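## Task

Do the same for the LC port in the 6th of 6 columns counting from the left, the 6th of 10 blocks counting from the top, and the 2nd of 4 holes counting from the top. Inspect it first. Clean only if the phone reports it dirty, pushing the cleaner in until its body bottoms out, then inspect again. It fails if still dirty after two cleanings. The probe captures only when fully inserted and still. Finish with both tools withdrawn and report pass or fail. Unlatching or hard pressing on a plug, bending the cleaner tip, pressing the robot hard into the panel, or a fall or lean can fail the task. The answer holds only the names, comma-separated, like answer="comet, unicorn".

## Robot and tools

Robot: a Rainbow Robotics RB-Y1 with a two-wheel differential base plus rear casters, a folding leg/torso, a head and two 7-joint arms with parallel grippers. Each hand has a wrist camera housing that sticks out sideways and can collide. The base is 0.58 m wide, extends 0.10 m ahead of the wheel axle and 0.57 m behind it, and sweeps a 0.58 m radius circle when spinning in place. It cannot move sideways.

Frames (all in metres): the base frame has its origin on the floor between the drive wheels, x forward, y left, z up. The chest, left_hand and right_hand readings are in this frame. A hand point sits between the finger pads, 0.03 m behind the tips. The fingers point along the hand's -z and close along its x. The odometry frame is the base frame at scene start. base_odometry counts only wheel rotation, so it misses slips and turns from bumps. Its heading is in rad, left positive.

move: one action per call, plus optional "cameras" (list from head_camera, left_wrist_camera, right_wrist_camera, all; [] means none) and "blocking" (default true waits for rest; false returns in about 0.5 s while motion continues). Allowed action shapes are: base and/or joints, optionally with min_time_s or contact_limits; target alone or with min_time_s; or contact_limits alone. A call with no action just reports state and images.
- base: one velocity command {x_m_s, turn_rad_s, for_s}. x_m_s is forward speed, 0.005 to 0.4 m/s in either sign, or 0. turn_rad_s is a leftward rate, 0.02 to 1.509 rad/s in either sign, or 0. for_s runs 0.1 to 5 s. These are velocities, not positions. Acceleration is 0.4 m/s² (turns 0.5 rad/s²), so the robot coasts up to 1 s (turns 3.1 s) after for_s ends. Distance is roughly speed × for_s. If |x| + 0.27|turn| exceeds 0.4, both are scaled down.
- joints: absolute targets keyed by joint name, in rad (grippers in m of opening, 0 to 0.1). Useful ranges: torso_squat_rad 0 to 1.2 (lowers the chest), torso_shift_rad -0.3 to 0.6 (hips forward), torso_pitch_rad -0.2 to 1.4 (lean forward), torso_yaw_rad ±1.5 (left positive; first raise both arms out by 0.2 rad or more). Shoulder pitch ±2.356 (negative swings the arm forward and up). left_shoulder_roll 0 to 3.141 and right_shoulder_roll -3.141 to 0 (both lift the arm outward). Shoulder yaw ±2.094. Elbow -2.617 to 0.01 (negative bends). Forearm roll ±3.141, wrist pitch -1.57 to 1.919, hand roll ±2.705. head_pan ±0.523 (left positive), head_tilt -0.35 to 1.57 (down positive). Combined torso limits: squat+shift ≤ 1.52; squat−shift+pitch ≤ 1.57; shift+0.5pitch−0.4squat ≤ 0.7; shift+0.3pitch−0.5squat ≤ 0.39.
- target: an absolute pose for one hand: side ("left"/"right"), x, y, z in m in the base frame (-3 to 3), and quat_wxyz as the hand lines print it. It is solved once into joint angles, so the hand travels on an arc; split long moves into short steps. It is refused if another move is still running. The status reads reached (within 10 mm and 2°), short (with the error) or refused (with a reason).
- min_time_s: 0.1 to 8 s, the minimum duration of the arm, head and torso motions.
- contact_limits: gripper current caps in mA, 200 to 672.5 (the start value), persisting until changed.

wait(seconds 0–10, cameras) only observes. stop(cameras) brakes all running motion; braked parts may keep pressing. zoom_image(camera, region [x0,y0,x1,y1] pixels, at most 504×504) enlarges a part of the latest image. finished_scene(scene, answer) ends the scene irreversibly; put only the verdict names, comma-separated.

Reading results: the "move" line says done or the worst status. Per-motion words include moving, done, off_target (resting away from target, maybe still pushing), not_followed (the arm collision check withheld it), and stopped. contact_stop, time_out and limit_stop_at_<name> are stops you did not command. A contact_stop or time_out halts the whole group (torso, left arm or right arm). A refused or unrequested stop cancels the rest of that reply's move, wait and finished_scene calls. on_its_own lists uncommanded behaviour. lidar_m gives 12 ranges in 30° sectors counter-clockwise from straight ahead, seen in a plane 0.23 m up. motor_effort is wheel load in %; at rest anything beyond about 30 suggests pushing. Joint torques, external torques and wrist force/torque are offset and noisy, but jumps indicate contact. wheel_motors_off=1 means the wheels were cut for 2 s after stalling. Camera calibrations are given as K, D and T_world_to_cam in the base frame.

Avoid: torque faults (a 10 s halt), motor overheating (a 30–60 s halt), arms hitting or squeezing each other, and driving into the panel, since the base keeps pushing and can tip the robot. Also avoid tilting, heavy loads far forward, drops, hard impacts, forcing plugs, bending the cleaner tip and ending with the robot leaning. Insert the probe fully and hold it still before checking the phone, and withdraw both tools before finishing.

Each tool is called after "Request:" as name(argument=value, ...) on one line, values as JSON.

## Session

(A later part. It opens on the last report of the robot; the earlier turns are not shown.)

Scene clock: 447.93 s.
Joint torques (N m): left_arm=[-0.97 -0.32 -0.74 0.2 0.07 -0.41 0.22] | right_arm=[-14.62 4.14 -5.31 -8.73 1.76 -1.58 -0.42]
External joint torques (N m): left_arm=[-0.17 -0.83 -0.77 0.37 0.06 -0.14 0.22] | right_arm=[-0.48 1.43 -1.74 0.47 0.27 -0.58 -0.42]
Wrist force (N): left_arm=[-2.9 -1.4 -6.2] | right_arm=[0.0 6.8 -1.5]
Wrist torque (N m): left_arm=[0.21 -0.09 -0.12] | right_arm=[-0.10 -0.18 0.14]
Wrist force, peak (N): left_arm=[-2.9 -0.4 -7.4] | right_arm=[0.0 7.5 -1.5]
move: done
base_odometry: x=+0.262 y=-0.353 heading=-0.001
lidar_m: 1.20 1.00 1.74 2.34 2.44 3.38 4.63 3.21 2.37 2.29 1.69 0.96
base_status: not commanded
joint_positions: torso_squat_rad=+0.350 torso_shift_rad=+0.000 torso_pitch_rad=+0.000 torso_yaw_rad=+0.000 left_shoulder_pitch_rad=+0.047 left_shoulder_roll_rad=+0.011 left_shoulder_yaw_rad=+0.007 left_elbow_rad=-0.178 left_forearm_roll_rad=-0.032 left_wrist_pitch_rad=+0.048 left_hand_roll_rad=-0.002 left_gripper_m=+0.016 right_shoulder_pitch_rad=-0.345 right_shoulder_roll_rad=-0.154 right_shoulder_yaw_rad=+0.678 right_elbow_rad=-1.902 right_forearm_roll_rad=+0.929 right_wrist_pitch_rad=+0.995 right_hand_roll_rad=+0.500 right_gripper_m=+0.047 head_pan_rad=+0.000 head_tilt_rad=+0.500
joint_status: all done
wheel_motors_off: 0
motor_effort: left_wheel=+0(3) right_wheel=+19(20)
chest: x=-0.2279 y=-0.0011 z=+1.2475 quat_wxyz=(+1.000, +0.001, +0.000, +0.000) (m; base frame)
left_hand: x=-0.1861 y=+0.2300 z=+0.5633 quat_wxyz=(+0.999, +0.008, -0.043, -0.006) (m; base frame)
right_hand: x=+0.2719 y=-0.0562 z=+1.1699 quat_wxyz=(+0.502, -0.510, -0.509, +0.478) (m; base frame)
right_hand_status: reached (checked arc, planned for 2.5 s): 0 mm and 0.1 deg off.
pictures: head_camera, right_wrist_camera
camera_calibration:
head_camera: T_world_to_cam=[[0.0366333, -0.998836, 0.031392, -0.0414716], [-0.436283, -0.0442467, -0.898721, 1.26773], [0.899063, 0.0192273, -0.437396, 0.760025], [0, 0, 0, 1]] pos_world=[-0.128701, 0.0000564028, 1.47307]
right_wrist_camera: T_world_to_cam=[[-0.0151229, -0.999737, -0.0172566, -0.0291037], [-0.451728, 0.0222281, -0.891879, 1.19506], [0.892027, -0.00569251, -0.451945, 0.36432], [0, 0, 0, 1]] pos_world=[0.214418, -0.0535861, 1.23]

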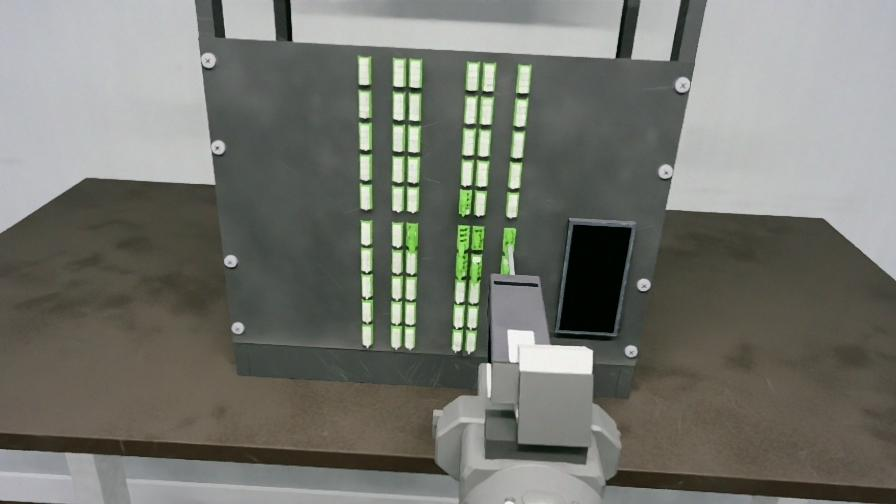

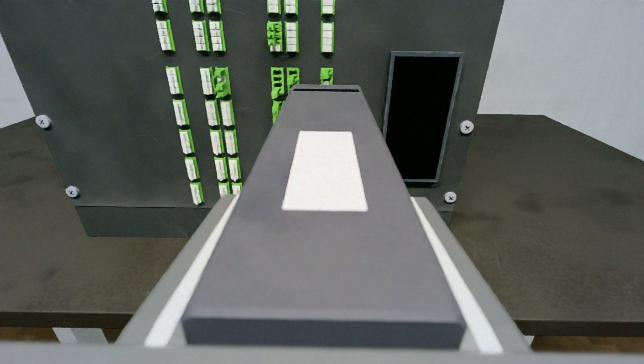

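Request:
move(target={"side":"right","x":0.281,"y":-0.0552,"z":1.1707,"quat_wxyz":[0.502291,-0.510037,-0.50964,0.477318]}, min_time_s=2, cameras=["head_camera","right_wrist_camera"])

Request:
zoom_image(camera="right_wrist_camera", region=[318, 66, 338, 86])

Request:
zoom_image(camera="head_camera", region=[500, 226, 516, 242])

Scene clock: 486.80 s.
Joint torques (N m): left_arm=[-1.47 0.53 -0.45 0.01 0.02 -0.41 0.31] | right_arm=[-15.17 4.33 -4.86 -8.72 1.81 -1.6 -0.35]
External joint torques (N m): left_arm=[-0.67 0.03 -0.48 0.17 0.02 -0.14 0.32] | right_arm=[-0.55 1.76 -1.2 0.48 0.33 -0.6 -0.34]
Wrist force (N): left_arm=[-3.2 -0.7 -6.9] | right_arm=[-0.2 6.7 -1.4]
Wrist torque (N m): left_arm=[0.12 -0.08 -0.14] | right_arm=[-0.09 -0.18 0.15]
Wrist force, peak (N): left_arm=[-3.5 -1.3 -7.4] | right_arm=[-0.3 7.5 -1.7]
move: done
base_odometry: x=+0.262 y=-0.353 heading=-0.001
lidar_m: 1.20 0.98 1.76 2.34 2.44 3.40 4.63 3.21 2.36 2.28 1.69 0.95
base_status: not commanded
joint_positions: torso_squat_rad=+0.350 torso_shift_rad=+0.000 torso_pitch_rad=+0.000 torso_yaw_rad=+0.000 left_shoulder_pitch_rad=+0.047 left_shoulder_roll_rad=+0.011 left_shoulder_yaw_rad=+0.007 left_elbow_rad=-0.178 left_forearm_roll_rad=-0.032 left_wrist_pitch_rad=+0.048 left_hand_roll_rad=-0.002 left_gripper_m=+0.016 right_shoulder_pitch_rad=-0.369 right_shoulder_roll_rad=-0.149 right_shoulder_yaw_rad=+0.664 right_elbow_rad=-1.869 right_forearm_roll_rad=+0.919 right_wrist_pitch_rad=+0.984 right_hand_roll_rad=+0.493 right_gripper_m=+0.047 head_pan_rad=+0.000 head_tilt_rad=+0.500
joint_status: all done
wheel_motors_off: 0
motor_effort: left_wheel=+2(3) right_wheel=+19(20)
chest: x=-0.2279 y=-0.0011 z=+1.2475 quat_wxyz=(+1.000, +0.001, +0.000, +0.000) (m; base frame)
left_hand: x=-0.1861 y=+0.2300 z=+0.5633 quat_wxyz=(+0.999, +0.008, -0.043, -0.006) (m; base frame)
right_hand: x=+0.2805 y=-0.0555 z=+1.1705 quat_wxyz=(+0.502, -0.510, -0.509, +0.478) (m; base frame)
right_hand_status: reached (checked arc, planned for 2.0 s): 1 mm and 0.1 deg off.
pictures: head_camera, right_wrist_camera
camera_calibration:
head_camera: T_world_to_cam=[[0.0366333, -0.998836, 0.031392, -0.0414716], [-0.436283, -0.0442467, -0.898721, 1.26773], [0.899063, 0.0192273, -0.437396, 0.760025], [0, 0, 0, 1]] pos_world=[-0.128701, 0.0000564028, 1.47307]
right_wrist_camera: T_world_to_cam=[[-0.0151727, -0.999731, -0.017566, -0.0277719], [-0.451926, 0.0225279, -0.891771, 1.19939], [0.891927, -0.00559206, -0.452146, 0.357199], [0, 0, 0, 1]] pos_world=[0.223019, -0.0527867, 1.2306]

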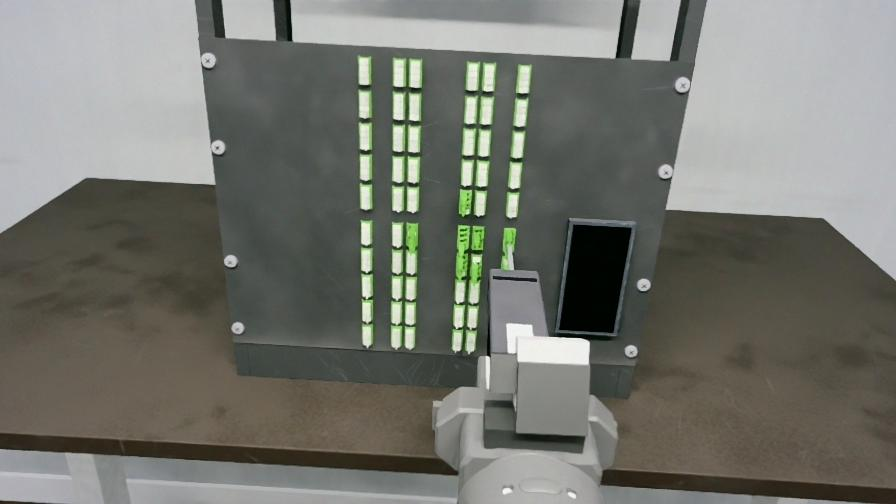

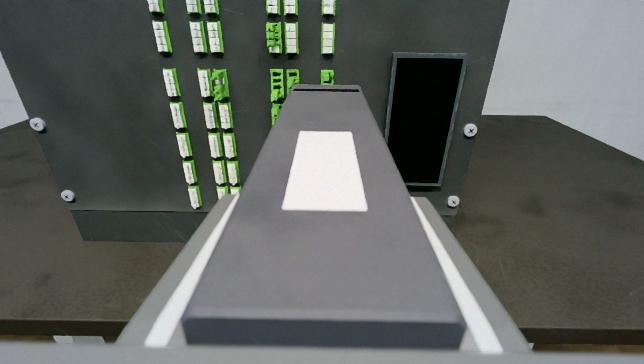

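Scaled by 25.200 from the camera's 644x364 image, which has a finer 1265x715 frame.

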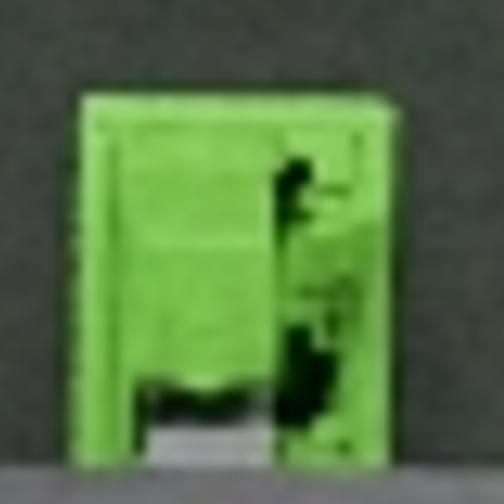

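Scaled by 31.500 from the camera's 896x504 image, which has a finer 1280x720 frame.

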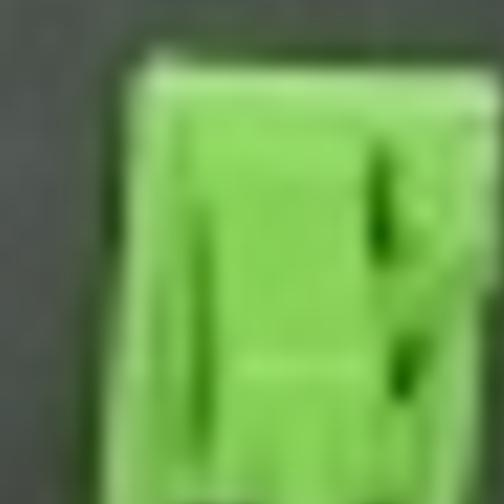

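Request:
zoom_image(camera="right_wrist_camera", region=[266, 64, 290, 88])

Request:
zoom_image(camera="right_wrist_camera", region=[266, 80, 290, 104])

Request:
zoom_image(camera="right_wrist_camera", region=[282, 64, 306, 88])

Request:
zoom_image(camera="head_camera", region=[496, 226, 526, 256])

Scaled by 21.000 from the camera's 644x364 image, which has a finer 1265x715 frame.

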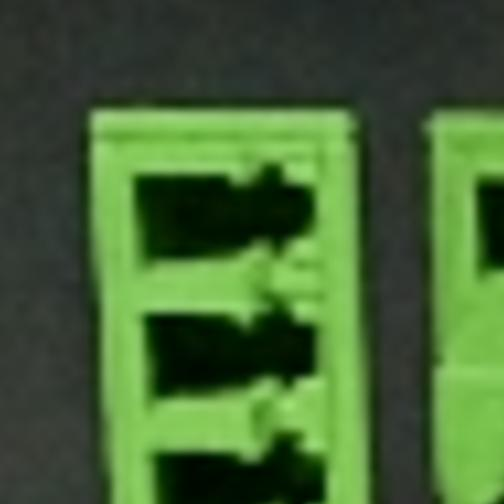

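Scaled by 21.000 from the camera's 644x364 image, which has a finer 1265x715 frame.

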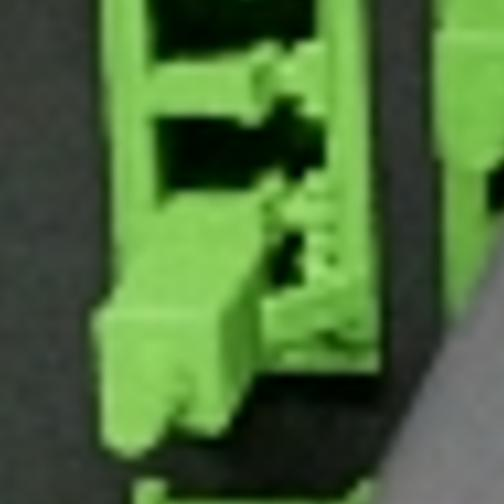

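Scaled by 21.000 from the camera's 644x364 image, which has a finer 1265x715 frame.

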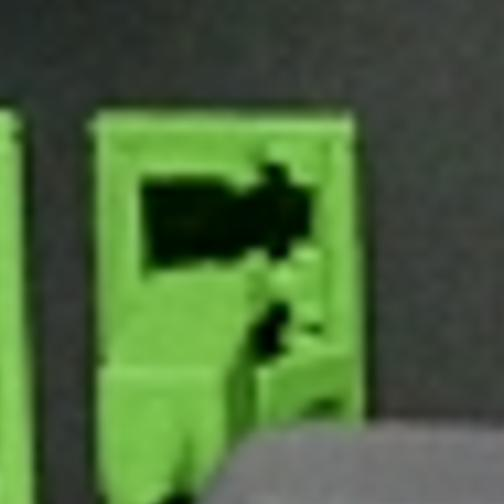

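Scaled by 16.800 from the camera's 896x504 image, which has a finer 1280x720 frame.

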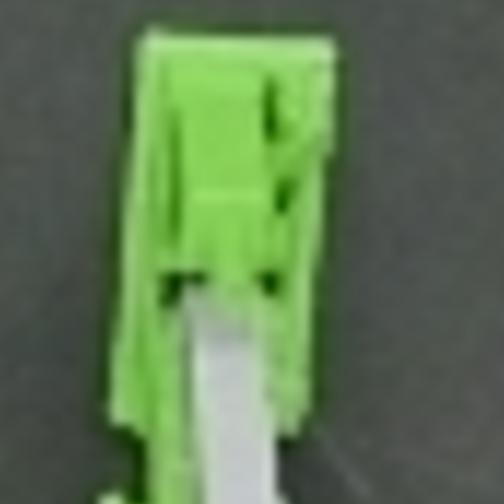

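Request:
zoom_image(camera="right_wrist_camera", region=[321, 78, 331, 86])

Request:
zoom_image(camera="head_camera", region=[503, 238, 517, 252])

Scaled by 50.400 from the camera's 644x364 image, which has a finer 1265x715 frame.

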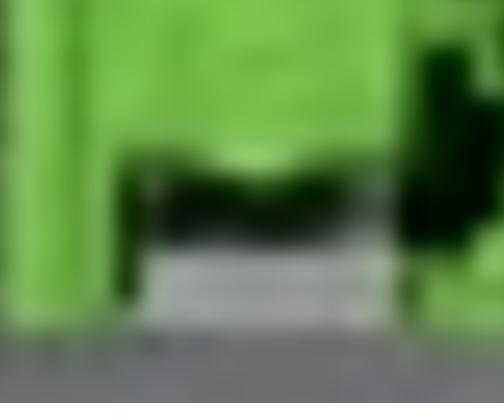

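Scaled by 36.000 from the camera's 896x504 image, which has a finer 1280x720 frame.

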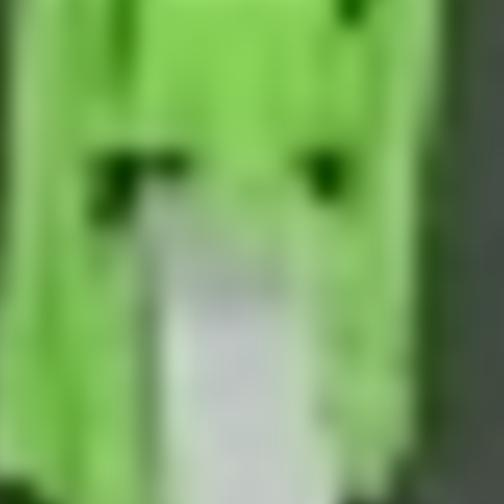

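Request:
move(target={"side":"right","x":0.2815,"y":-0.0550,"z":1.1697,"quat_wxyz":[0.502291,-0.510037,-0.50964,0.477318]}, min_time_s=2, cameras=["head_camera","right_wrist_camera"])

Request:
zoom_image(camera="right_wrist_camera", region=[318, 66, 338, 86])

Request:
zoom_image(camera="head_camera", region=[500, 230, 518, 248])

Scene clock: 629.53 s.
Joint torques (N m): left_arm=[-0.55 0.4 -0.18 0.56 0.03 -0.21 0.28] | right_arm=[-14.81 4.21 -5.14 -8.73 2.2 -1.68 -0.38]
External joint torques (N m): left_arm=[0.26 -0.1 -0.21 0.72 0.03 0.06 0.29] | right_arm=[-0.16 1.63 -1.47 0.48 0.72 -0.69 -0.37]
Wrist force (N): left_arm=[-2.0 -0.7 -6.3] | right_arm=[-0.3 7.2 -1.3]
Wrist torque (N m): left_arm=[0.14 0.02 -0.14] | right_arm=[-0.16 -0.20 0.13]
Wrist force, peak (N): left_arm=[-2.9 -0.7 -7.4] | right_arm=[-0.3 7.6 -1.8]
move: done
base_odometry: x=+0.262 y=-0.353 heading=-0.001
lidar_m: 1.20 1.00 1.76 2.32 2.43 3.39 4.64 3.22 2.37 2.29 1.70 0.95
base_status: not commanded
joint_positions: torso_squat_rad=+0.350 torso_shift_rad=+0.000 torso_pitch_rad=+0.000 torso_yaw_rad=+0.000 left_shoulder_pitch_rad=+0.047 left_shoulder_roll_rad=+0.011 left_shoulder_yaw_rad=+0.007 left_elbow_rad=-0.178 left_forearm_roll_rad=-0.032 left_wrist_pitch_rad=+0.048 left_hand_roll_rad=-0.002 left_gripper_m=+0.016 right_shoulder_pitch_rad=-0.370 right_shoulder_roll_rad=-0.148 right_shoulder_yaw_rad=+0.664 right_elbow_rad=-1.861 right_forearm_roll_rad=+0.922 right_wrist_pitch_rad=+0.980 right_hand_roll_rad=+0.487 right_gripper_m=+0.047 head_pan_rad=+0.000 head_tilt_rad=+0.500
joint_status: all done
wheel_motors_off: 0
motor_effort: left_wheel=+2(3) right_wheel=+19(20)
chest: x=-0.2279 y=-0.0011 z=+1.2475 quat_wxyz=(+1.000, +0.001, +0.000, +0.000) (m; base frame)
left_hand: x=-0.1861 y=+0.2300 z=+0.5633 quat_wxyz=(+0.999, +0.008, -0.043, -0.006) (m; base frame)
right_hand: x=+0.2814 y=-0.0551 z=+1.1693 quat_wxyz=(+0.502, -0.510, -0.509, +0.478) (m; base frame)
right_hand_status: reached (checked arc, planned for 2.0 s): 0 mm and 0.1 deg off.
pictures: head_camera, right_wrist_camera
camera_calibration:
head_camera: T_world_to_cam=[[0.0366333, -0.998836, 0.031392, -0.0414716], [-0.436283, -0.0442467, -0.898721, 1.26773], [0.899063, 0.0192273, -0.437396, 0.760025], [0, 0, 0, 1]] pos_world=[-0.128701, 0.0000564028, 1.47307]
right_wrist_camera: T_world_to_cam=[[-0.0150348, -0.999737, -0.0172997, -0.0278361], [-0.45181, 0.0222272, -0.891837, 1.19885], [0.891988, -0.00559238, -0.452025, 0.355739], [0, 0, 0, 1]] pos_world=[0.223918, -0.0524864, 1.2295]

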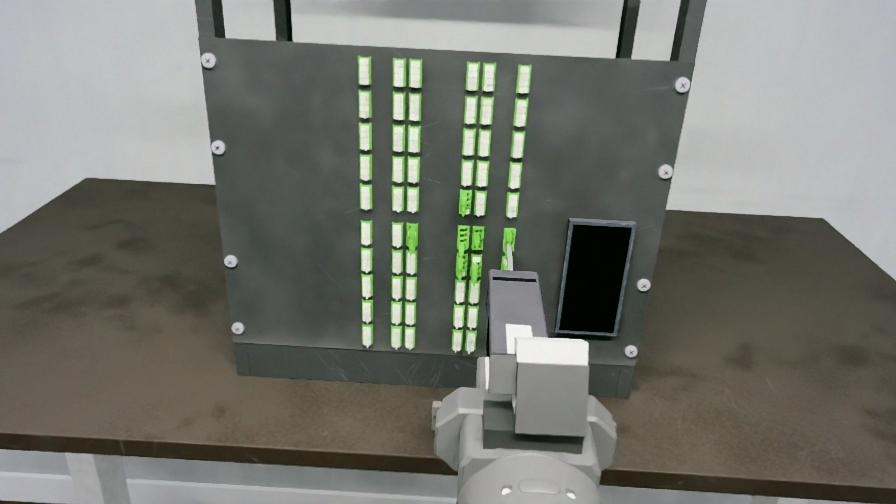

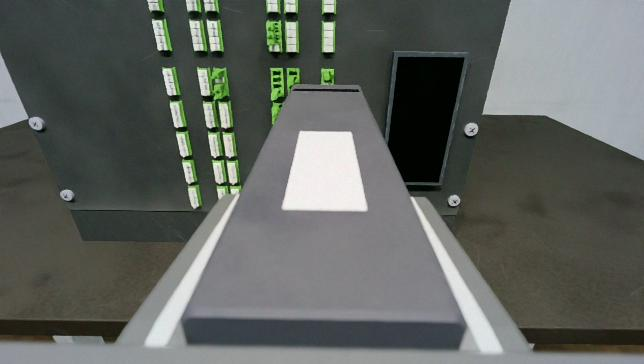

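Scaled by 25.200 from the camera's 644x364 image, which has a finer 1265x715 frame.

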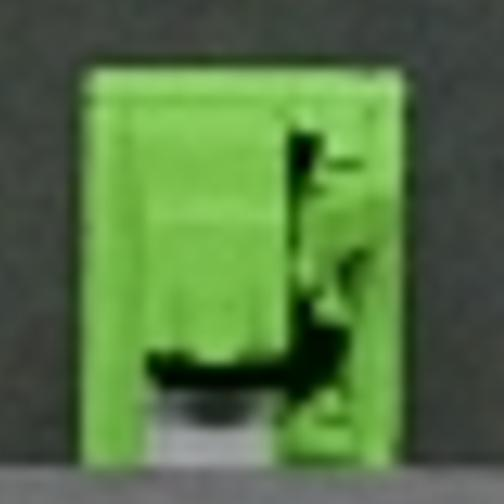

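Scaled by 28.000 from the camera's 896x504 image, which has a finer 1280x720 frame.

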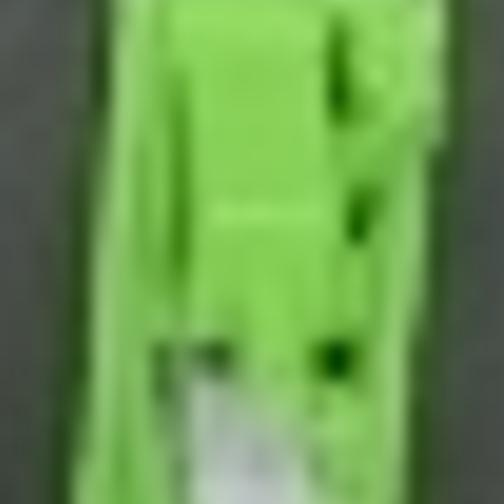

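Request:
move(target={"side":"right","x":0.2855,"y":-0.0550,"z":1.1701,"quat_wxyz":[0.502291,-0.510037,-0.50964,0.477318]}, min_time_s=2, cameras=["head_camera","right_wrist_camera"])

Request:
zoom_image(camera="right_wrist_camera", region=[318, 66, 338, 86])

Request:
zoom_image(camera="head_camera", region=[500, 230, 518, 248])

Scene clock: 646.80 s.
Joint torques (N m): left_arm=[-0.77 1.17 -0.36 0.51 0.19 -0.35 0.27] | right_arm=[-15.64 3.8 -5.14 -8.78 1.82 -1.59 -0.33]
External joint torques (N m): left_arm=[0.03 0.67 -0.4 0.68 0.19 -0.08 0.28] | right_arm=[-0.76 1.31 -1.43 0.44 0.34 -0.61 -0.33]
Wrist force (N): left_arm=[-3.2 -1.8 -6.7] | right_arm=[-0.1 6.9 -1.1]
Wrist torque (N m): left_arm=[0.23 -0.13 -0.09] | right_arm=[-0.12 -0.18 0.17]
Wrist force, peak (N): left_arm=[-3.3 -0.9 -7.1] | right_arm=[-0.4 7.7 -1.7]
move: done
base_odometry: x=+0.262 y=-0.353 heading=-0.001
lidar_m: 1.21 0.98 1.76 2.33 2.44 3.40 4.63 3.22 2.36 2.30 1.70 0.95
base_status: not commanded
joint_positions: torso_squat_rad=+0.350 torso_shift_rad=+0.000 torso_pitch_rad=+0.000 torso_yaw_rad=+0.000 left_shoulder_pitch_rad=+0.047 left_shoulder_roll_rad=+0.011 left_shoulder_yaw_rad=+0.007 left_elbow_rad=-0.178 left_forearm_roll_rad=-0.032 left_wrist_pitch_rad=+0.048 left_hand_roll_rad=-0.002 left_gripper_m=+0.016 right_shoulder_pitch_rad=-0.381 right_shoulder_roll_rad=-0.147 right_shoulder_yaw_rad=+0.658 right_elbow_rad=-1.847 right_forearm_roll_rad=+0.917 right_wrist_pitch_rad=+0.975 right_hand_roll_rad=+0.484 right_gripper_m=+0.047 head_pan_rad=+0.000 head_tilt_rad=+0.500
joint_status: all done
wheel_motors_off: 0
motor_effort: left_wheel=+2(3) right_wheel=+20(20)
chest: x=-0.2279 y=-0.0011 z=+1.2475 quat_wxyz=(+1.000, +0.001, +0.000, +0.000) (m; base frame)
left_hand: x=-0.1861 y=+0.2300 z=+0.5633 quat_wxyz=(+0.999, +0.008, -0.043, -0.006) (m; base frame)
right_hand: x=+0.2853 y=-0.0551 z=+1.1698 quat_wxyz=(+0.502, -0.510, -0.509, +0.478) (m; base frame)
right_hand_status: reached (checked arc, planned for 2.0 s): 0 mm and 0.0 deg off.
pictures: head_camera, right_wrist_camera
camera_calibration:
head_camera: T_world_to_cam=[[0.0366333, -0.998836, 0.031392, -0.0414716], [-0.436283, -0.0442467, -0.898721, 1.26773], [0.899063, 0.0192273, -0.437396, 0.760025], [0, 0, 0, 1]] pos_world=[-0.128701, 0.0000564028, 1.47307]
right_wrist_camera: T_world_to_cam=[[-0.015168, -0.999734, -0.0173459, -0.0276813], [-0.451727, 0.0223281, -0.891877, 1.20109], [0.892027, -0.00569236, -0.451946, 0.352374], [0, 0, 0, 1]] pos_world=[0.227819, -0.0524862, 1.23]

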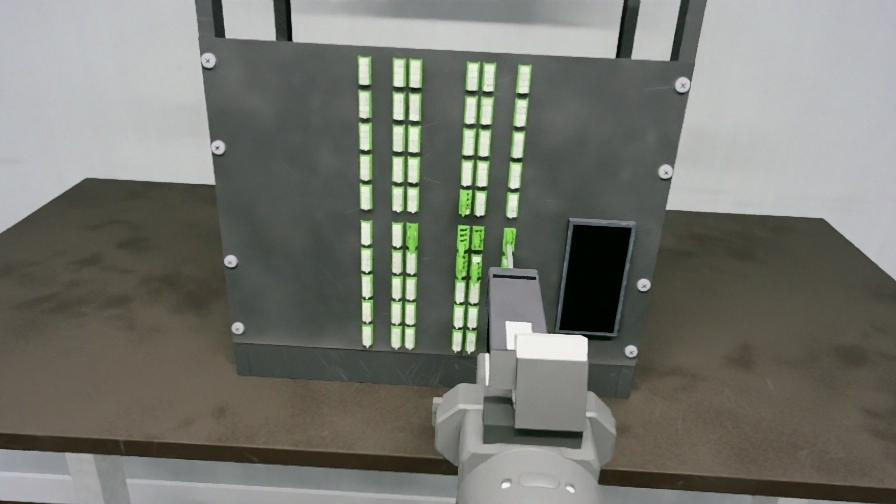

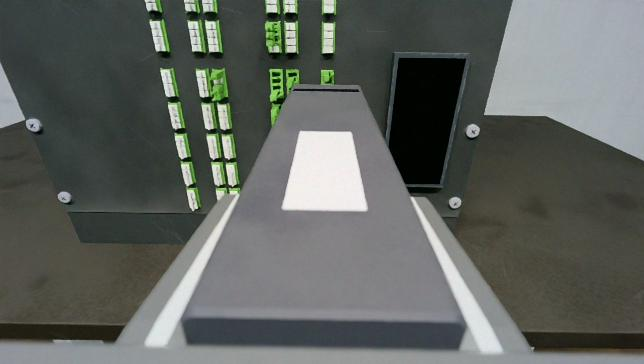

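Scaled by 25.200 from the camera's 644x364 image, which has a finer 1265x715 frame.

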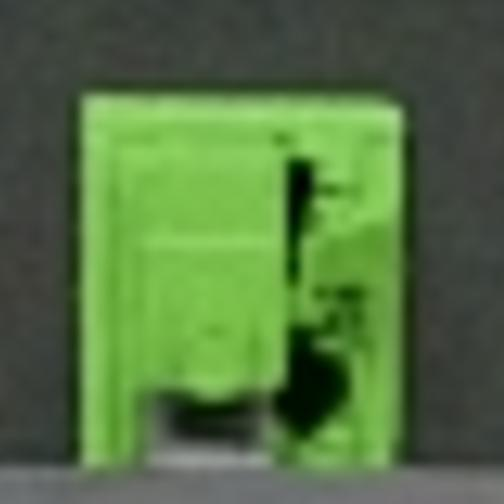

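Scaled by 28.000 from the camera's 896x504 image, which has a finer 1280x720 frame.

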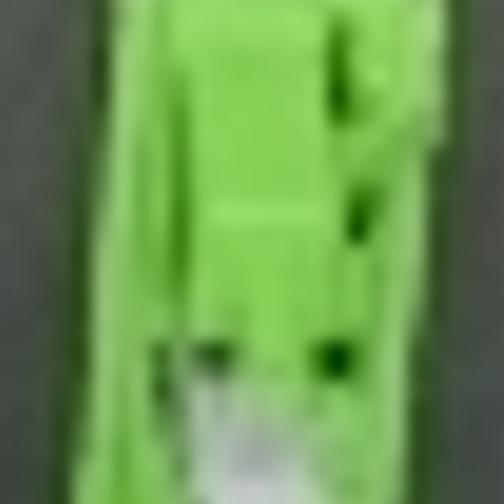

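Request:
move(target={"side":"right","x":0.289,"y":-0.0549,"z":1.1704,"quat_wxyz":[0.502291,-0.510037,-0.50964,0.477318]}, min_time_s=2, cameras=["head_camera","right_wrist_camera"])

Request:
zoom_image(camera="right_wrist_camera", region=[318, 66, 338, 86])

Request:
zoom_image(camera="head_camera", region=[500, 230, 518, 248])

Scene clock: 663.53 s.
Joint torques (N m): left_arm=[-0.88 0.81 -0.38 0.42 0.03 -0.37 0.38] | right_arm=[-19.95 2.6 -8.44 -6.82 1.62 -2.87 -0.43]
External joint torques (N m): left_arm=[-0.06 0.31 -0.42 0.59 0.03 -0.09 0.39] | right_arm=[-4.89 0.17 -4.7 2.4 0.15 -1.89 -0.42]
Wrist force (N): left_arm=[-3.2 -1.6 -6.3] | right_arm=[-2.8 8.4 26.0]
Wrist torque (N m): left_arm=[0.25 -0.13 -0.13] | right_arm=[0.19 0.45 0.18]
Wrist force, peak (N): left_arm=[-3.3 -1.2 -7.4] | right_arm=[-3.4 7.7 26.7]
move: done
base_odometry: x=+0.262 y=-0.353 heading=-0.001
lidar_m: 1.20 0.99 1.75 2.33 2.43 3.39 4.63 3.21 2.37 2.29 1.70 0.96
base_status: not commanded
joint_positions: torso_squat_rad=+0.350 torso_shift_rad=+0.000 torso_pitch_rad=-0.001 torso_yaw_rad=+0.000 left_shoulder_pitch_rad=+0.047 left_shoulder_roll_rad=+0.011 left_shoulder_yaw_rad=+0.007 left_elbow_rad=-0.178 left_forearm_roll_rad=-0.032 left_wrist_pitch_rad=+0.048 left_hand_roll_rad=-0.002 left_gripper_m=+0.016 right_shoulder_pitch_rad=-0.390 right_shoulder_roll_rad=-0.146 right_shoulder_yaw_rad=+0.653 right_elbow_rad=-1.834 right_forearm_roll_rad=+0.913 right_wrist_pitch_rad=+0.971 right_hand_roll_rad=+0.481 right_gripper_m=+0.047 head_pan_rad=+0.000 head_tilt_rad=+0.500
joint_status: all done
wheel_motors_off: 0
motor_effort: left_wheel=+2(3) right_wheel=+24(24)
chest: x=-0.2284 y=-0.0011 z=+1.2475 quat_wxyz=(+1.000, +0.001, +0.000, +0.000) (m; base frame)
left_hand: x=-0.1861 y=+0.2300 z=+0.5633 quat_wxyz=(+0.999, +0.008, -0.043, -0.006) (m; base frame)
right_hand: x=+0.2881 y=-0.0548 z=+1.1700 quat_wxyz=(+0.502, -0.510, -0.509, +0.478) (m; base frame)
right_hand_status: reached (checked arc, planned for 2.0 s): 1 mm and 0.1 deg off.
pictures: head_camera, right_wrist_camera
camera_calibration:
head_camera: T_world_to_cam=[[0.0366156, -0.998836, 0.0314148, -0.0414887], [-0.435761, -0.0442483, -0.898974, 1.268], [0.899317, 0.0192271, -0.436874, 0.759873], [0, 0, 0, 1]] pos_world=[-0.129302, 0.0000564063, 1.47317]
right_wrist_camera: T_world_to_cam=[[-0.0147256, -0.999737, -0.0175678, -0.027166], [-0.451936, 0.0223274, -0.891771, 1.20245], [0.891929, -0.00519236, -0.452146, 0.350265], [0, 0, 0, 1]] pos_world=[0.230618, -0.0521876, 1.2302]

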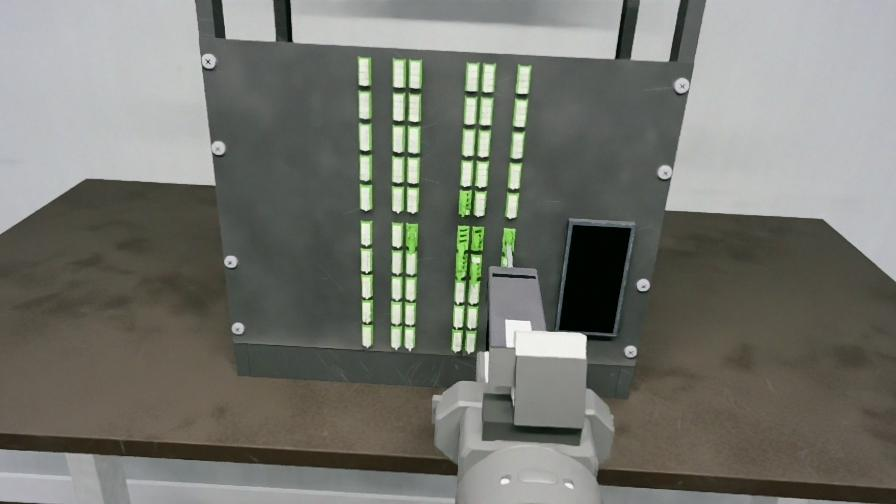

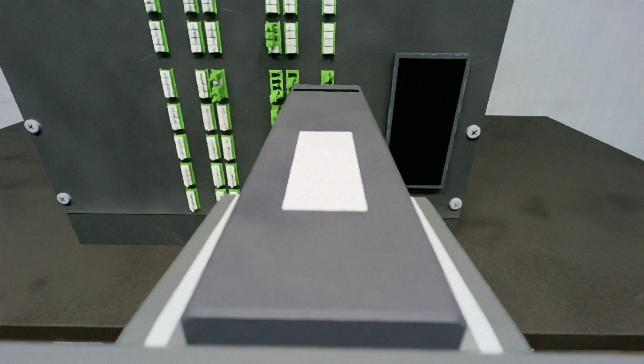

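Scaled by 25.200 from the camera's 644x364 image, which has a finer 1265x715 frame.

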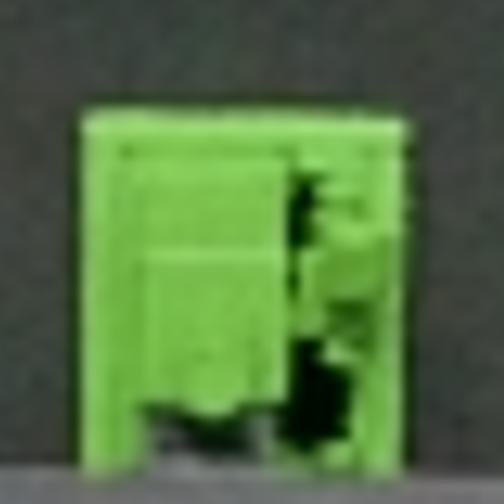

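Scaled by 28.000 from the camera's 896x504 image, which has a finer 1280x720 frame.

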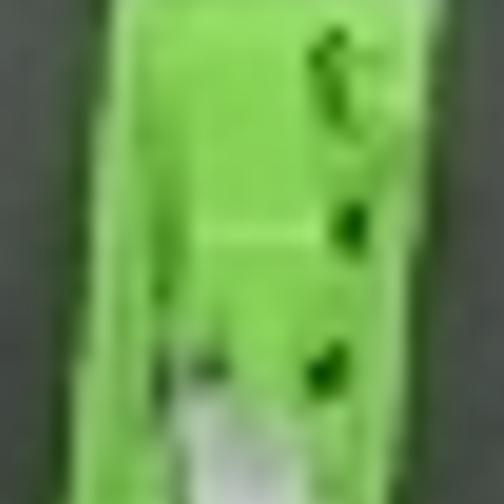

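Request:
move(target={"side":"right","x":0.284,"y":-0.0548,"z":1.1702,"quat_wxyz":[0.502291,-0.510037,-0.50964,0.477318]}, min_time_s=1, cameras=[])

Request:
move(target={"side":"right","x":0.2845,"y":-0.0548,"z":1.1712,"quat_wxyz":[0.502291,-0.510037,-0.50964,0.477318]}, min_time_s=1.5, cameras=["head_camera","right_wrist_camera"])

Request:
zoom_image(camera="right_wrist_camera", region=[318, 66, 338, 86])

Request:
zoom_image(camera="head_camera", region=[500, 230, 518, 248])

Scene clock: 708.37 s.
Joint torques (N m): left_arm=[-1.2 -0.01 -0.51 0.15 0.12 -0.5 0.1] | right_arm=[-13.05 0.15 -2.83 -9.86 2.2 -0.95 0.45]
External joint torques (N m): left_arm=[-0.39 -0.52 -0.54 0.32 0.12 -0.23 0.11] | right_arm=[1.79 -2.38 0.87 -0.64 0.73 0.04 0.45]
Wrist force (N): left_arm=[-2.8 -1.8 -6.4] | right_arm=[-0.1 7.0 -1.5]
Wrist torque (N m): left_arm=[0.26 -0.03 -0.09] | right_arm=[-0.14 -0.18 0.16]
Wrist force, peak (N): left_arm=[-3.1 -1.1 -7.6] | right_arm=[-2.7 7.3 26.9]
move: done
base_odometry: x=+0.262 y=-0.353 heading=-0.001
lidar_m: 1.21 0.99 1.75 2.34 2.45 3.38 4.63 3.20 2.37 2.29 1.70 0.96
base_status: not commanded
joint_positions: torso_squat_rad=+0.350 torso_shift_rad=+0.000 torso_pitch_rad=+0.000 torso_yaw_rad=+0.000 left_shoulder_pitch_rad=+0.047 left_shoulder_roll_rad=+0.011 left_shoulder_yaw_rad=+0.007 left_elbow_rad=-0.178 left_forearm_roll_rad=-0.032 left_wrist_pitch_rad=+0.048 left_hand_roll_rad=-0.002 left_gripper_m=+0.016 right_shoulder_pitch_rad=-0.380 right_shoulder_roll_rad=-0.146 right_shoulder_yaw_rad=+0.659 right_elbow_rad=-1.849 right_forearm_roll_rad=+0.918 right_wrist_pitch_rad=+0.977 right_hand_roll_rad=+0.485 right_gripper_m=+0.047 head_pan_rad=+0.000 head_tilt_rad=+0.500
joint_status: all done
wheel_motors_off: 0
motor_effort: left_wheel=+3(4) right_wheel=+24(24)
chest: x=-0.2281 y=-0.0011 z=+1.2475 quat_wxyz=(+1.000, +0.001, +0.000, +0.000) (m; base frame)
left_hand: x=-0.1861 y=+0.2300 z=+0.5633 quat_wxyz=(+0.999, +0.008, -0.043, -0.006) (m; base frame)
right_hand: x=+0.2845 y=-0.0548 z=+1.1700 quat_wxyz=(+0.503, -0.510, -0.510, +0.477) (m; base frame)
right_hand_status: reached (checked arc, planned for 1.0 s): 1 mm and 0.1 deg off.
pictures: none
No camera images: "cameras" was empty.

Scene clock: 710.20 s.
Joint torques (N m): left_arm=[-1.26 0.23 -0.7 0.16 0.1 -0.26 0.12] | right_arm=[-15.52 0.88 -5.43 -10.1 1.82 -0.93 0.38]
External joint torques (N m): left_arm=[-0.45 -0.28 -0.73 0.33 0.1 0.01 0.13] | right_arm=[-0.68 -1.64 -1.72 -0.9 0.35 0.06 0.39]
Wrist force (N): left_arm=[-2.7 -1.2 -6.5] | right_arm=[-0.2 7.2 -1.5]
Wrist torque (N m): left_arm=[0.22 -0.10 -0.12] | right_arm=[-0.18 -0.20 0.17]
Wrist force, peak (N): left_arm=[-3.3 -0.7 -7.4] | right_arm=[0.3 7.5 -1.9]
move: done
base_odometry: x=+0.262 y=-0.353 heading=-0.001
lidar_m: 1.20 1.00 1.75 2.34 2.44 3.39 4.63 3.21 2.36 2.29 1.70 0.96
base_status: not commanded
joint_positions: torso_squat_rad=+0.350 torso_shift_rad=+0.000 torso_pitch_rad=+0.000 torso_yaw_rad=+0.000 left_shoulder_pitch_rad=+0.047 left_shoulder_roll_rad=+0.011 left_shoulder_yaw_rad=+0.007 left_elbow_rad=-0.178 left_forearm_roll_rad=-0.032 left_wrist_pitch_rad=+0.048 left_hand_roll_rad=-0.002 left_gripper_m=+0.016 right_shoulder_pitch_rad=-0.381 right_shoulder_roll_rad=-0.146 right_shoulder_yaw_rad=+0.658 right_elbow_rad=-1.851 right_forearm_roll_rad=+0.915 right_wrist_pitch_rad=+0.978 right_hand_roll_rad=+0.488 right_gripper_m=+0.047 head_pan_rad=+0.000 head_tilt_rad=+0.500
joint_status: all done
wheel_motors_off: 0
motor_effort: left_wheel=+2(4) right_wheel=+24(24)
chest: x=-0.2281 y=-0.0011 z=+1.2475 quat_wxyz=(+1.000, +0.001, +0.000, +0.000) (m; base frame)
left_hand: x=-0.1861 y=+0.2300 z=+0.5633 quat_wxyz=(+0.999, +0.008, -0.043, -0.006) (m; base frame)
right_hand: x=+0.2844 y=-0.0547 z=+1.1708 quat_wxyz=(+0.502, -0.510, -0.510, +0.478) (m; base frame)
right_hand_status: reached (checked arc, planned for 1.5 s): 0 mm and 0.0 deg off.
pictures: head_camera, right_wrist_camera
camera_calibration:
head_camera: T_world_to_cam=[[0.0366262, -0.998836, 0.0314001, -0.0414771], [-0.436082, -0.0442465, -0.898818, 1.26782], [0.899161, 0.0192273, -0.437195, 0.759922], [0, 0, 0, 1]] pos_world=[-0.128901, 0.0000564025, 1.47307]
right_wrist_camera: T_world_to_cam=[[-0.0147687, -0.999731, -0.0178819, -0.0267103], [-0.451815, 0.0226263, -0.891825, 1.20154], [0.89199, -0.0050918, -0.452027, 0.353773], [0, 0, 0, 1]] pos_world=[0.226918, -0.0520882, 1.231]

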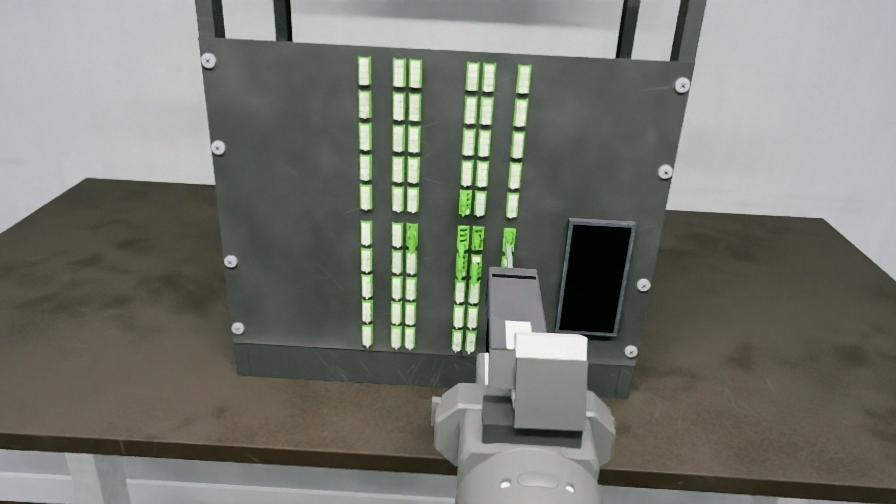

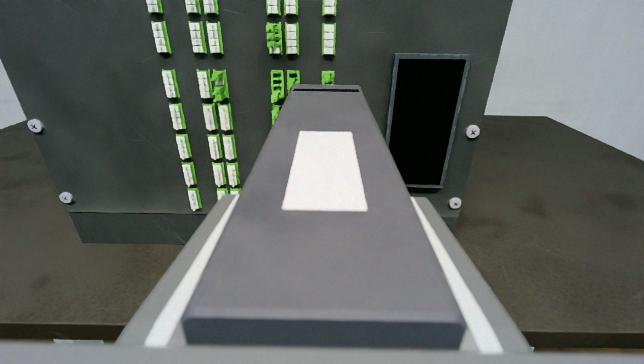

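Scaled by 25.200 from the camera's 644x364 image, which has a finer 1265x715 frame.

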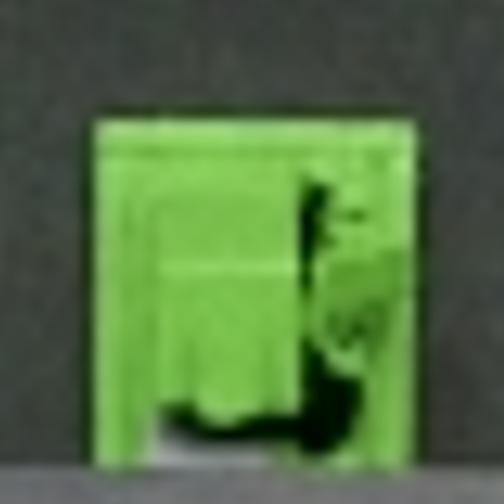

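Scaled by 28.000 from the camera's 896x504 image, which has a finer 1280x720 frame.

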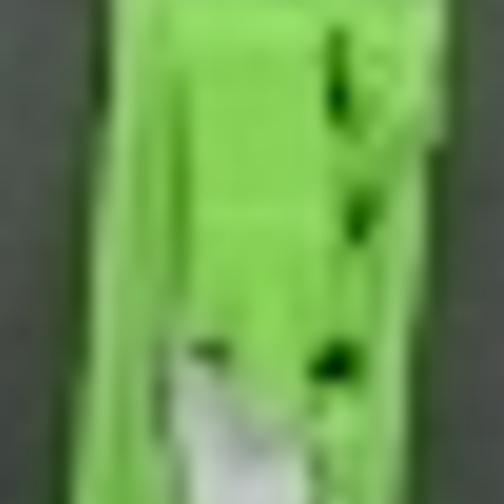

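Request:
move(target={"side":"right","x":0.2865,"y":-0.0551,"z":1.1713,"quat_wxyz":[0.502291,-0.510037,-0.50964,0.477318]}, min_time_s=2, cameras=["right_wrist_camera"])

Request:
zoom_image(camera="right_wrist_camera", region=[318, 66, 338, 86])

Scene clock: 744.23 s.
Joint torques (N m): left_arm=[-1.04 0.18 -0.42 0.55 -0.16 -0.27 0.27] | right_arm=[-15.49 0.87 -5.19 -8.71 1.78 -1.58 -0.35]
External joint torques (N m): left_arm=[-0.23 -0.32 -0.46 0.71 -0.17 0 0.28] | right_arm=[-0.54 -1.6 -1.47 0.5 0.31 -0.6 -0.34]
Wrist force (N): left_arm=[-2.8 -0.9 -5.6] | right_arm=[-0.3 7.3 -1.6]
Wrist torque (N m): left_arm=[0.16 -0.09 -0.16] | right_arm=[-0.17 -0.21 0.16]
Wrist force, peak (N): left_arm=[-3.1 -1.0 -7.4] | right_arm=[0.0 7.6 -1.5]
move: done
base_odometry: x=+0.262 y=-0.353 heading=-0.001
lidar_m: 1.21 0.98 1.75 2.33 2.44 3.38 4.63 3.20 2.36 2.29 1.71 0.96
base_status: not commanded
joint_positions: torso_squat_rad=+0.350 torso_shift_rad=+0.000 torso_pitch_rad=+0.000 torso_yaw_rad=+0.000 left_shoulder_pitch_rad=+0.047 left_shoulder_roll_rad=+0.011 left_shoulder_yaw_rad=+0.007 left_elbow_rad=-0.178 left_forearm_roll_rad=-0.032 left_wrist_pitch_rad=+0.048 left_hand_roll_rad=-0.002 left_gripper_m=+0.016 right_shoulder_pitch_rad=-0.386 right_shoulder_roll_rad=-0.146 right_shoulder_yaw_rad=+0.655 right_elbow_rad=-1.845 right_forearm_roll_rad=+0.913 right_wrist_pitch_rad=+0.975 right_hand_roll_rad=+0.487 right_gripper_m=+0.047 head_pan_rad=+0.000 head_tilt_rad=+0.500
joint_status: all done
wheel_motors_off: 0
motor_effort: left_wheel=+3(4) right_wheel=+24(25)
chest: x=-0.2281 y=-0.0011 z=+1.2475 quat_wxyz=(+1.000, +0.001, +0.000, +0.000) (m; base frame)
left_hand: x=-0.1861 y=+0.2300 z=+0.5633 quat_wxyz=(+0.999, +0.008, -0.043, -0.006) (m; base frame)
right_hand: x=+0.2863 y=-0.0549 z=+1.1710 quat_wxyz=(+0.502, -0.510, -0.510, +0.477) (m; base frame)
right_hand_status: reached (checked arc, planned for 2.0 s): 0 mm and 0.0 deg off.
pictures: right_wrist_camera
camera_calibration:
right_wrist_camera: T_world_to_cam=[[-0.0148577, -0.999726, -0.0180624, -0.0267345], [-0.451733, 0.0228271, -0.891861, 1.20267], [0.89203, -0.00509161, -0.451948, 0.351971], [0, 0, 0, 1]] pos_world=[0.228918, -0.0523884, 1.2312]

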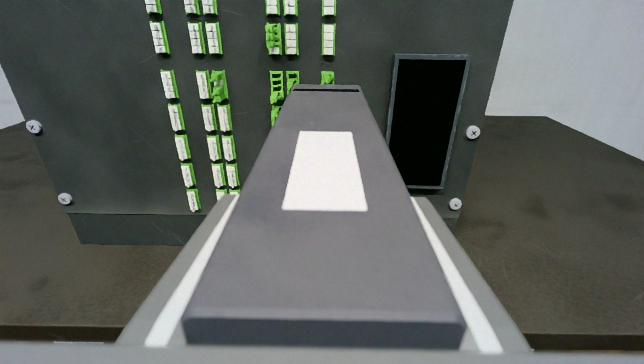

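Scaled by 25.200 from the camera's 644x364 image, which has a finer 1265x715 frame.

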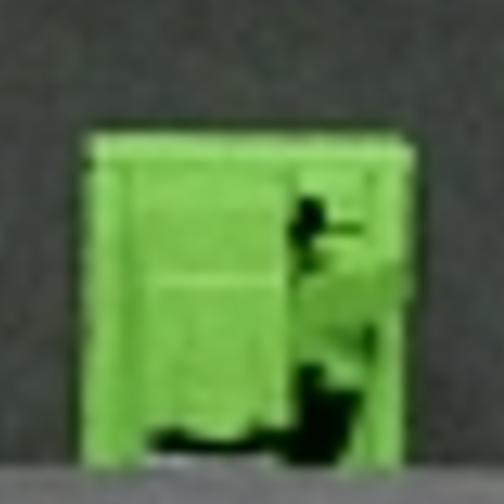

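Request:
zoom_image(camera="right_wrist_camera", region=[308, 60, 348, 100])

Request:
zoom_image(camera="right_wrist_camera", region=[318, 70, 338, 90])

Scaled by 12.600 from the camera's 644x364 image, which has a finer 1265x715 frame.

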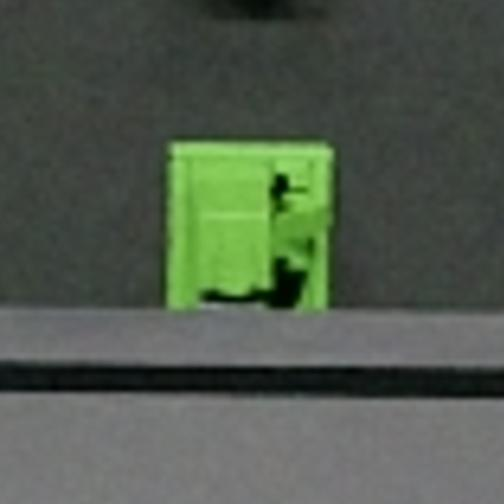

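Scaled by 25.200 from the camera's 644x364 image, which has a finer 1265x715 frame.

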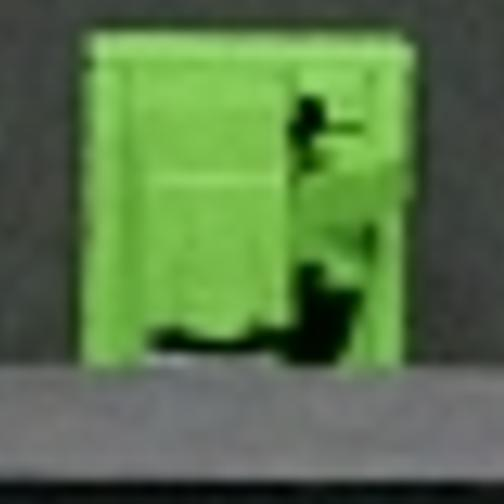

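Request:
move(target={"side":"right","x":0.2883,"y":-0.0554,"z":1.1714,"quat_wxyz":[0.502291,-0.510037,-0.50964,0.477318]}, min_time_s=2, cameras=["right_wrist_camera"])

Request:
zoom_image(camera="right_wrist_camera", region=[318, 66, 338, 86])

Scene clock: 781.93 s.
Joint torques (N m): left_arm=[-0.61 -0.4 -0.43 0.22 0.18 -0.3 0.17] | right_arm=[-15.59 0.03 -5.56 -8.68 1.87 -1.45 -0.44]
External joint torques (N m): left_arm=[0.2 -0.9 -0.46 0.39 0.17 -0.03 0.17] | right_arm=[-0.55 -2.39 -1.81 0.53 0.39 -0.47 -0.43]
Wrist force (N): left_arm=[-2.8 -0.9 -7.0] | right_arm=[0.3 8.1 -2.0]
Wrist torque (N m): left_arm=[0.12 -0.08 -0.15] | right_arm=[-0.09 -0.36 0.14]
Wrist force, peak (N): left_arm=[-3.8 -0.8 -7.1] | right_arm=[0.3 8.6 -1.4]
move: done
base_odometry: x=+0.262 y=-0.353 heading=-0.001
lidar_m: 1.20 0.97 1.77 2.33 2.44 3.37 4.63 3.21 2.38 2.28 1.69 0.95
base_status: not commanded
joint_positions: torso_squat_rad=+0.350 torso_shift_rad=+0.000 torso_pitch_rad=+0.000 torso_yaw_rad=+0.000 left_shoulder_pitch_rad=+0.047 left_shoulder_roll_rad=+0.011 left_shoulder_yaw_rad=+0.007 left_elbow_rad=-0.178 left_forearm_roll_rad=-0.032 left_wrist_pitch_rad=+0.048 left_hand_roll_rad=-0.002 left_gripper_m=+0.016 right_shoulder_pitch_rad=-0.391 right_shoulder_roll_rad=-0.146 right_shoulder_yaw_rad=+0.651 right_elbow_rad=-1.839 right_forearm_roll_rad=+0.910 right_wrist_pitch_rad=+0.972 right_hand_roll_rad=+0.485 right_gripper_m=+0.047 head_pan_rad=+0.000 head_tilt_rad=+0.500
joint_status: all done
wheel_motors_off: 0
motor_effort: left_wheel=+4(4) right_wheel=+24(24)
chest: x=-0.2281 y=-0.0011 z=+1.2475 quat_wxyz=(+1.000, +0.001, +0.000, +0.000) (m; base frame)
left_hand: x=-0.1861 y=+0.2300 z=+0.5633 quat_wxyz=(+0.999, +0.008, -0.043, -0.006) (m; base frame)
right_hand: x=+0.2881 y=-0.0552 z=+1.1711 quat_wxyz=(+0.502, -0.510, -0.510, +0.478) (m; base frame)
right_hand_status: reached (checked arc, planned for 2.0 s): 0 mm and 0.0 deg off.
pictures: right_wrist_camera
camera_calibration:
right_wrist_camera: T_world_to_cam=[[-0.0146353, -0.99973, -0.0180613, -0.0269606], [-0.451818, 0.022726, -0.891821, 1.20349], [0.89199, -0.00489166, -0.452028, 0.350617], [0, 0, 0, 1]] pos_world=[0.230617, -0.0525889, 1.2313]

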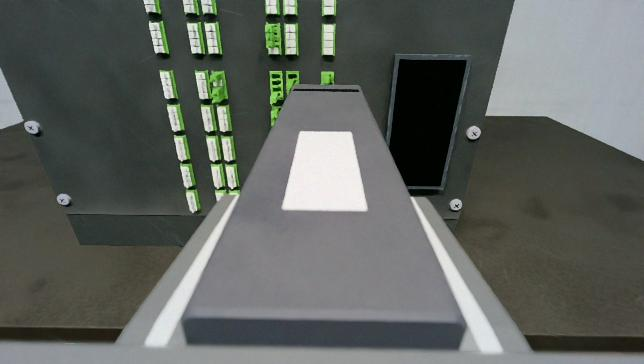

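Scaled by 25.200 from the camera's 644x364 image, which has a finer 1265x715 frame.

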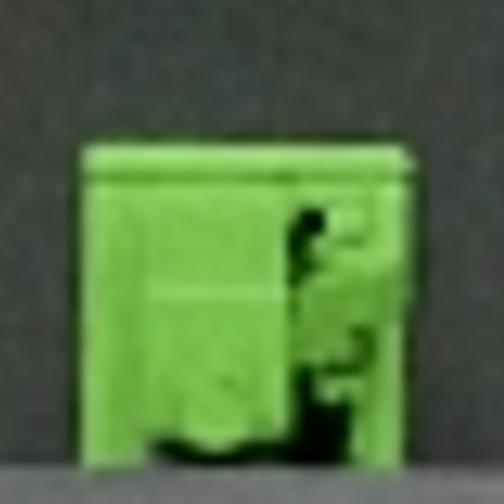

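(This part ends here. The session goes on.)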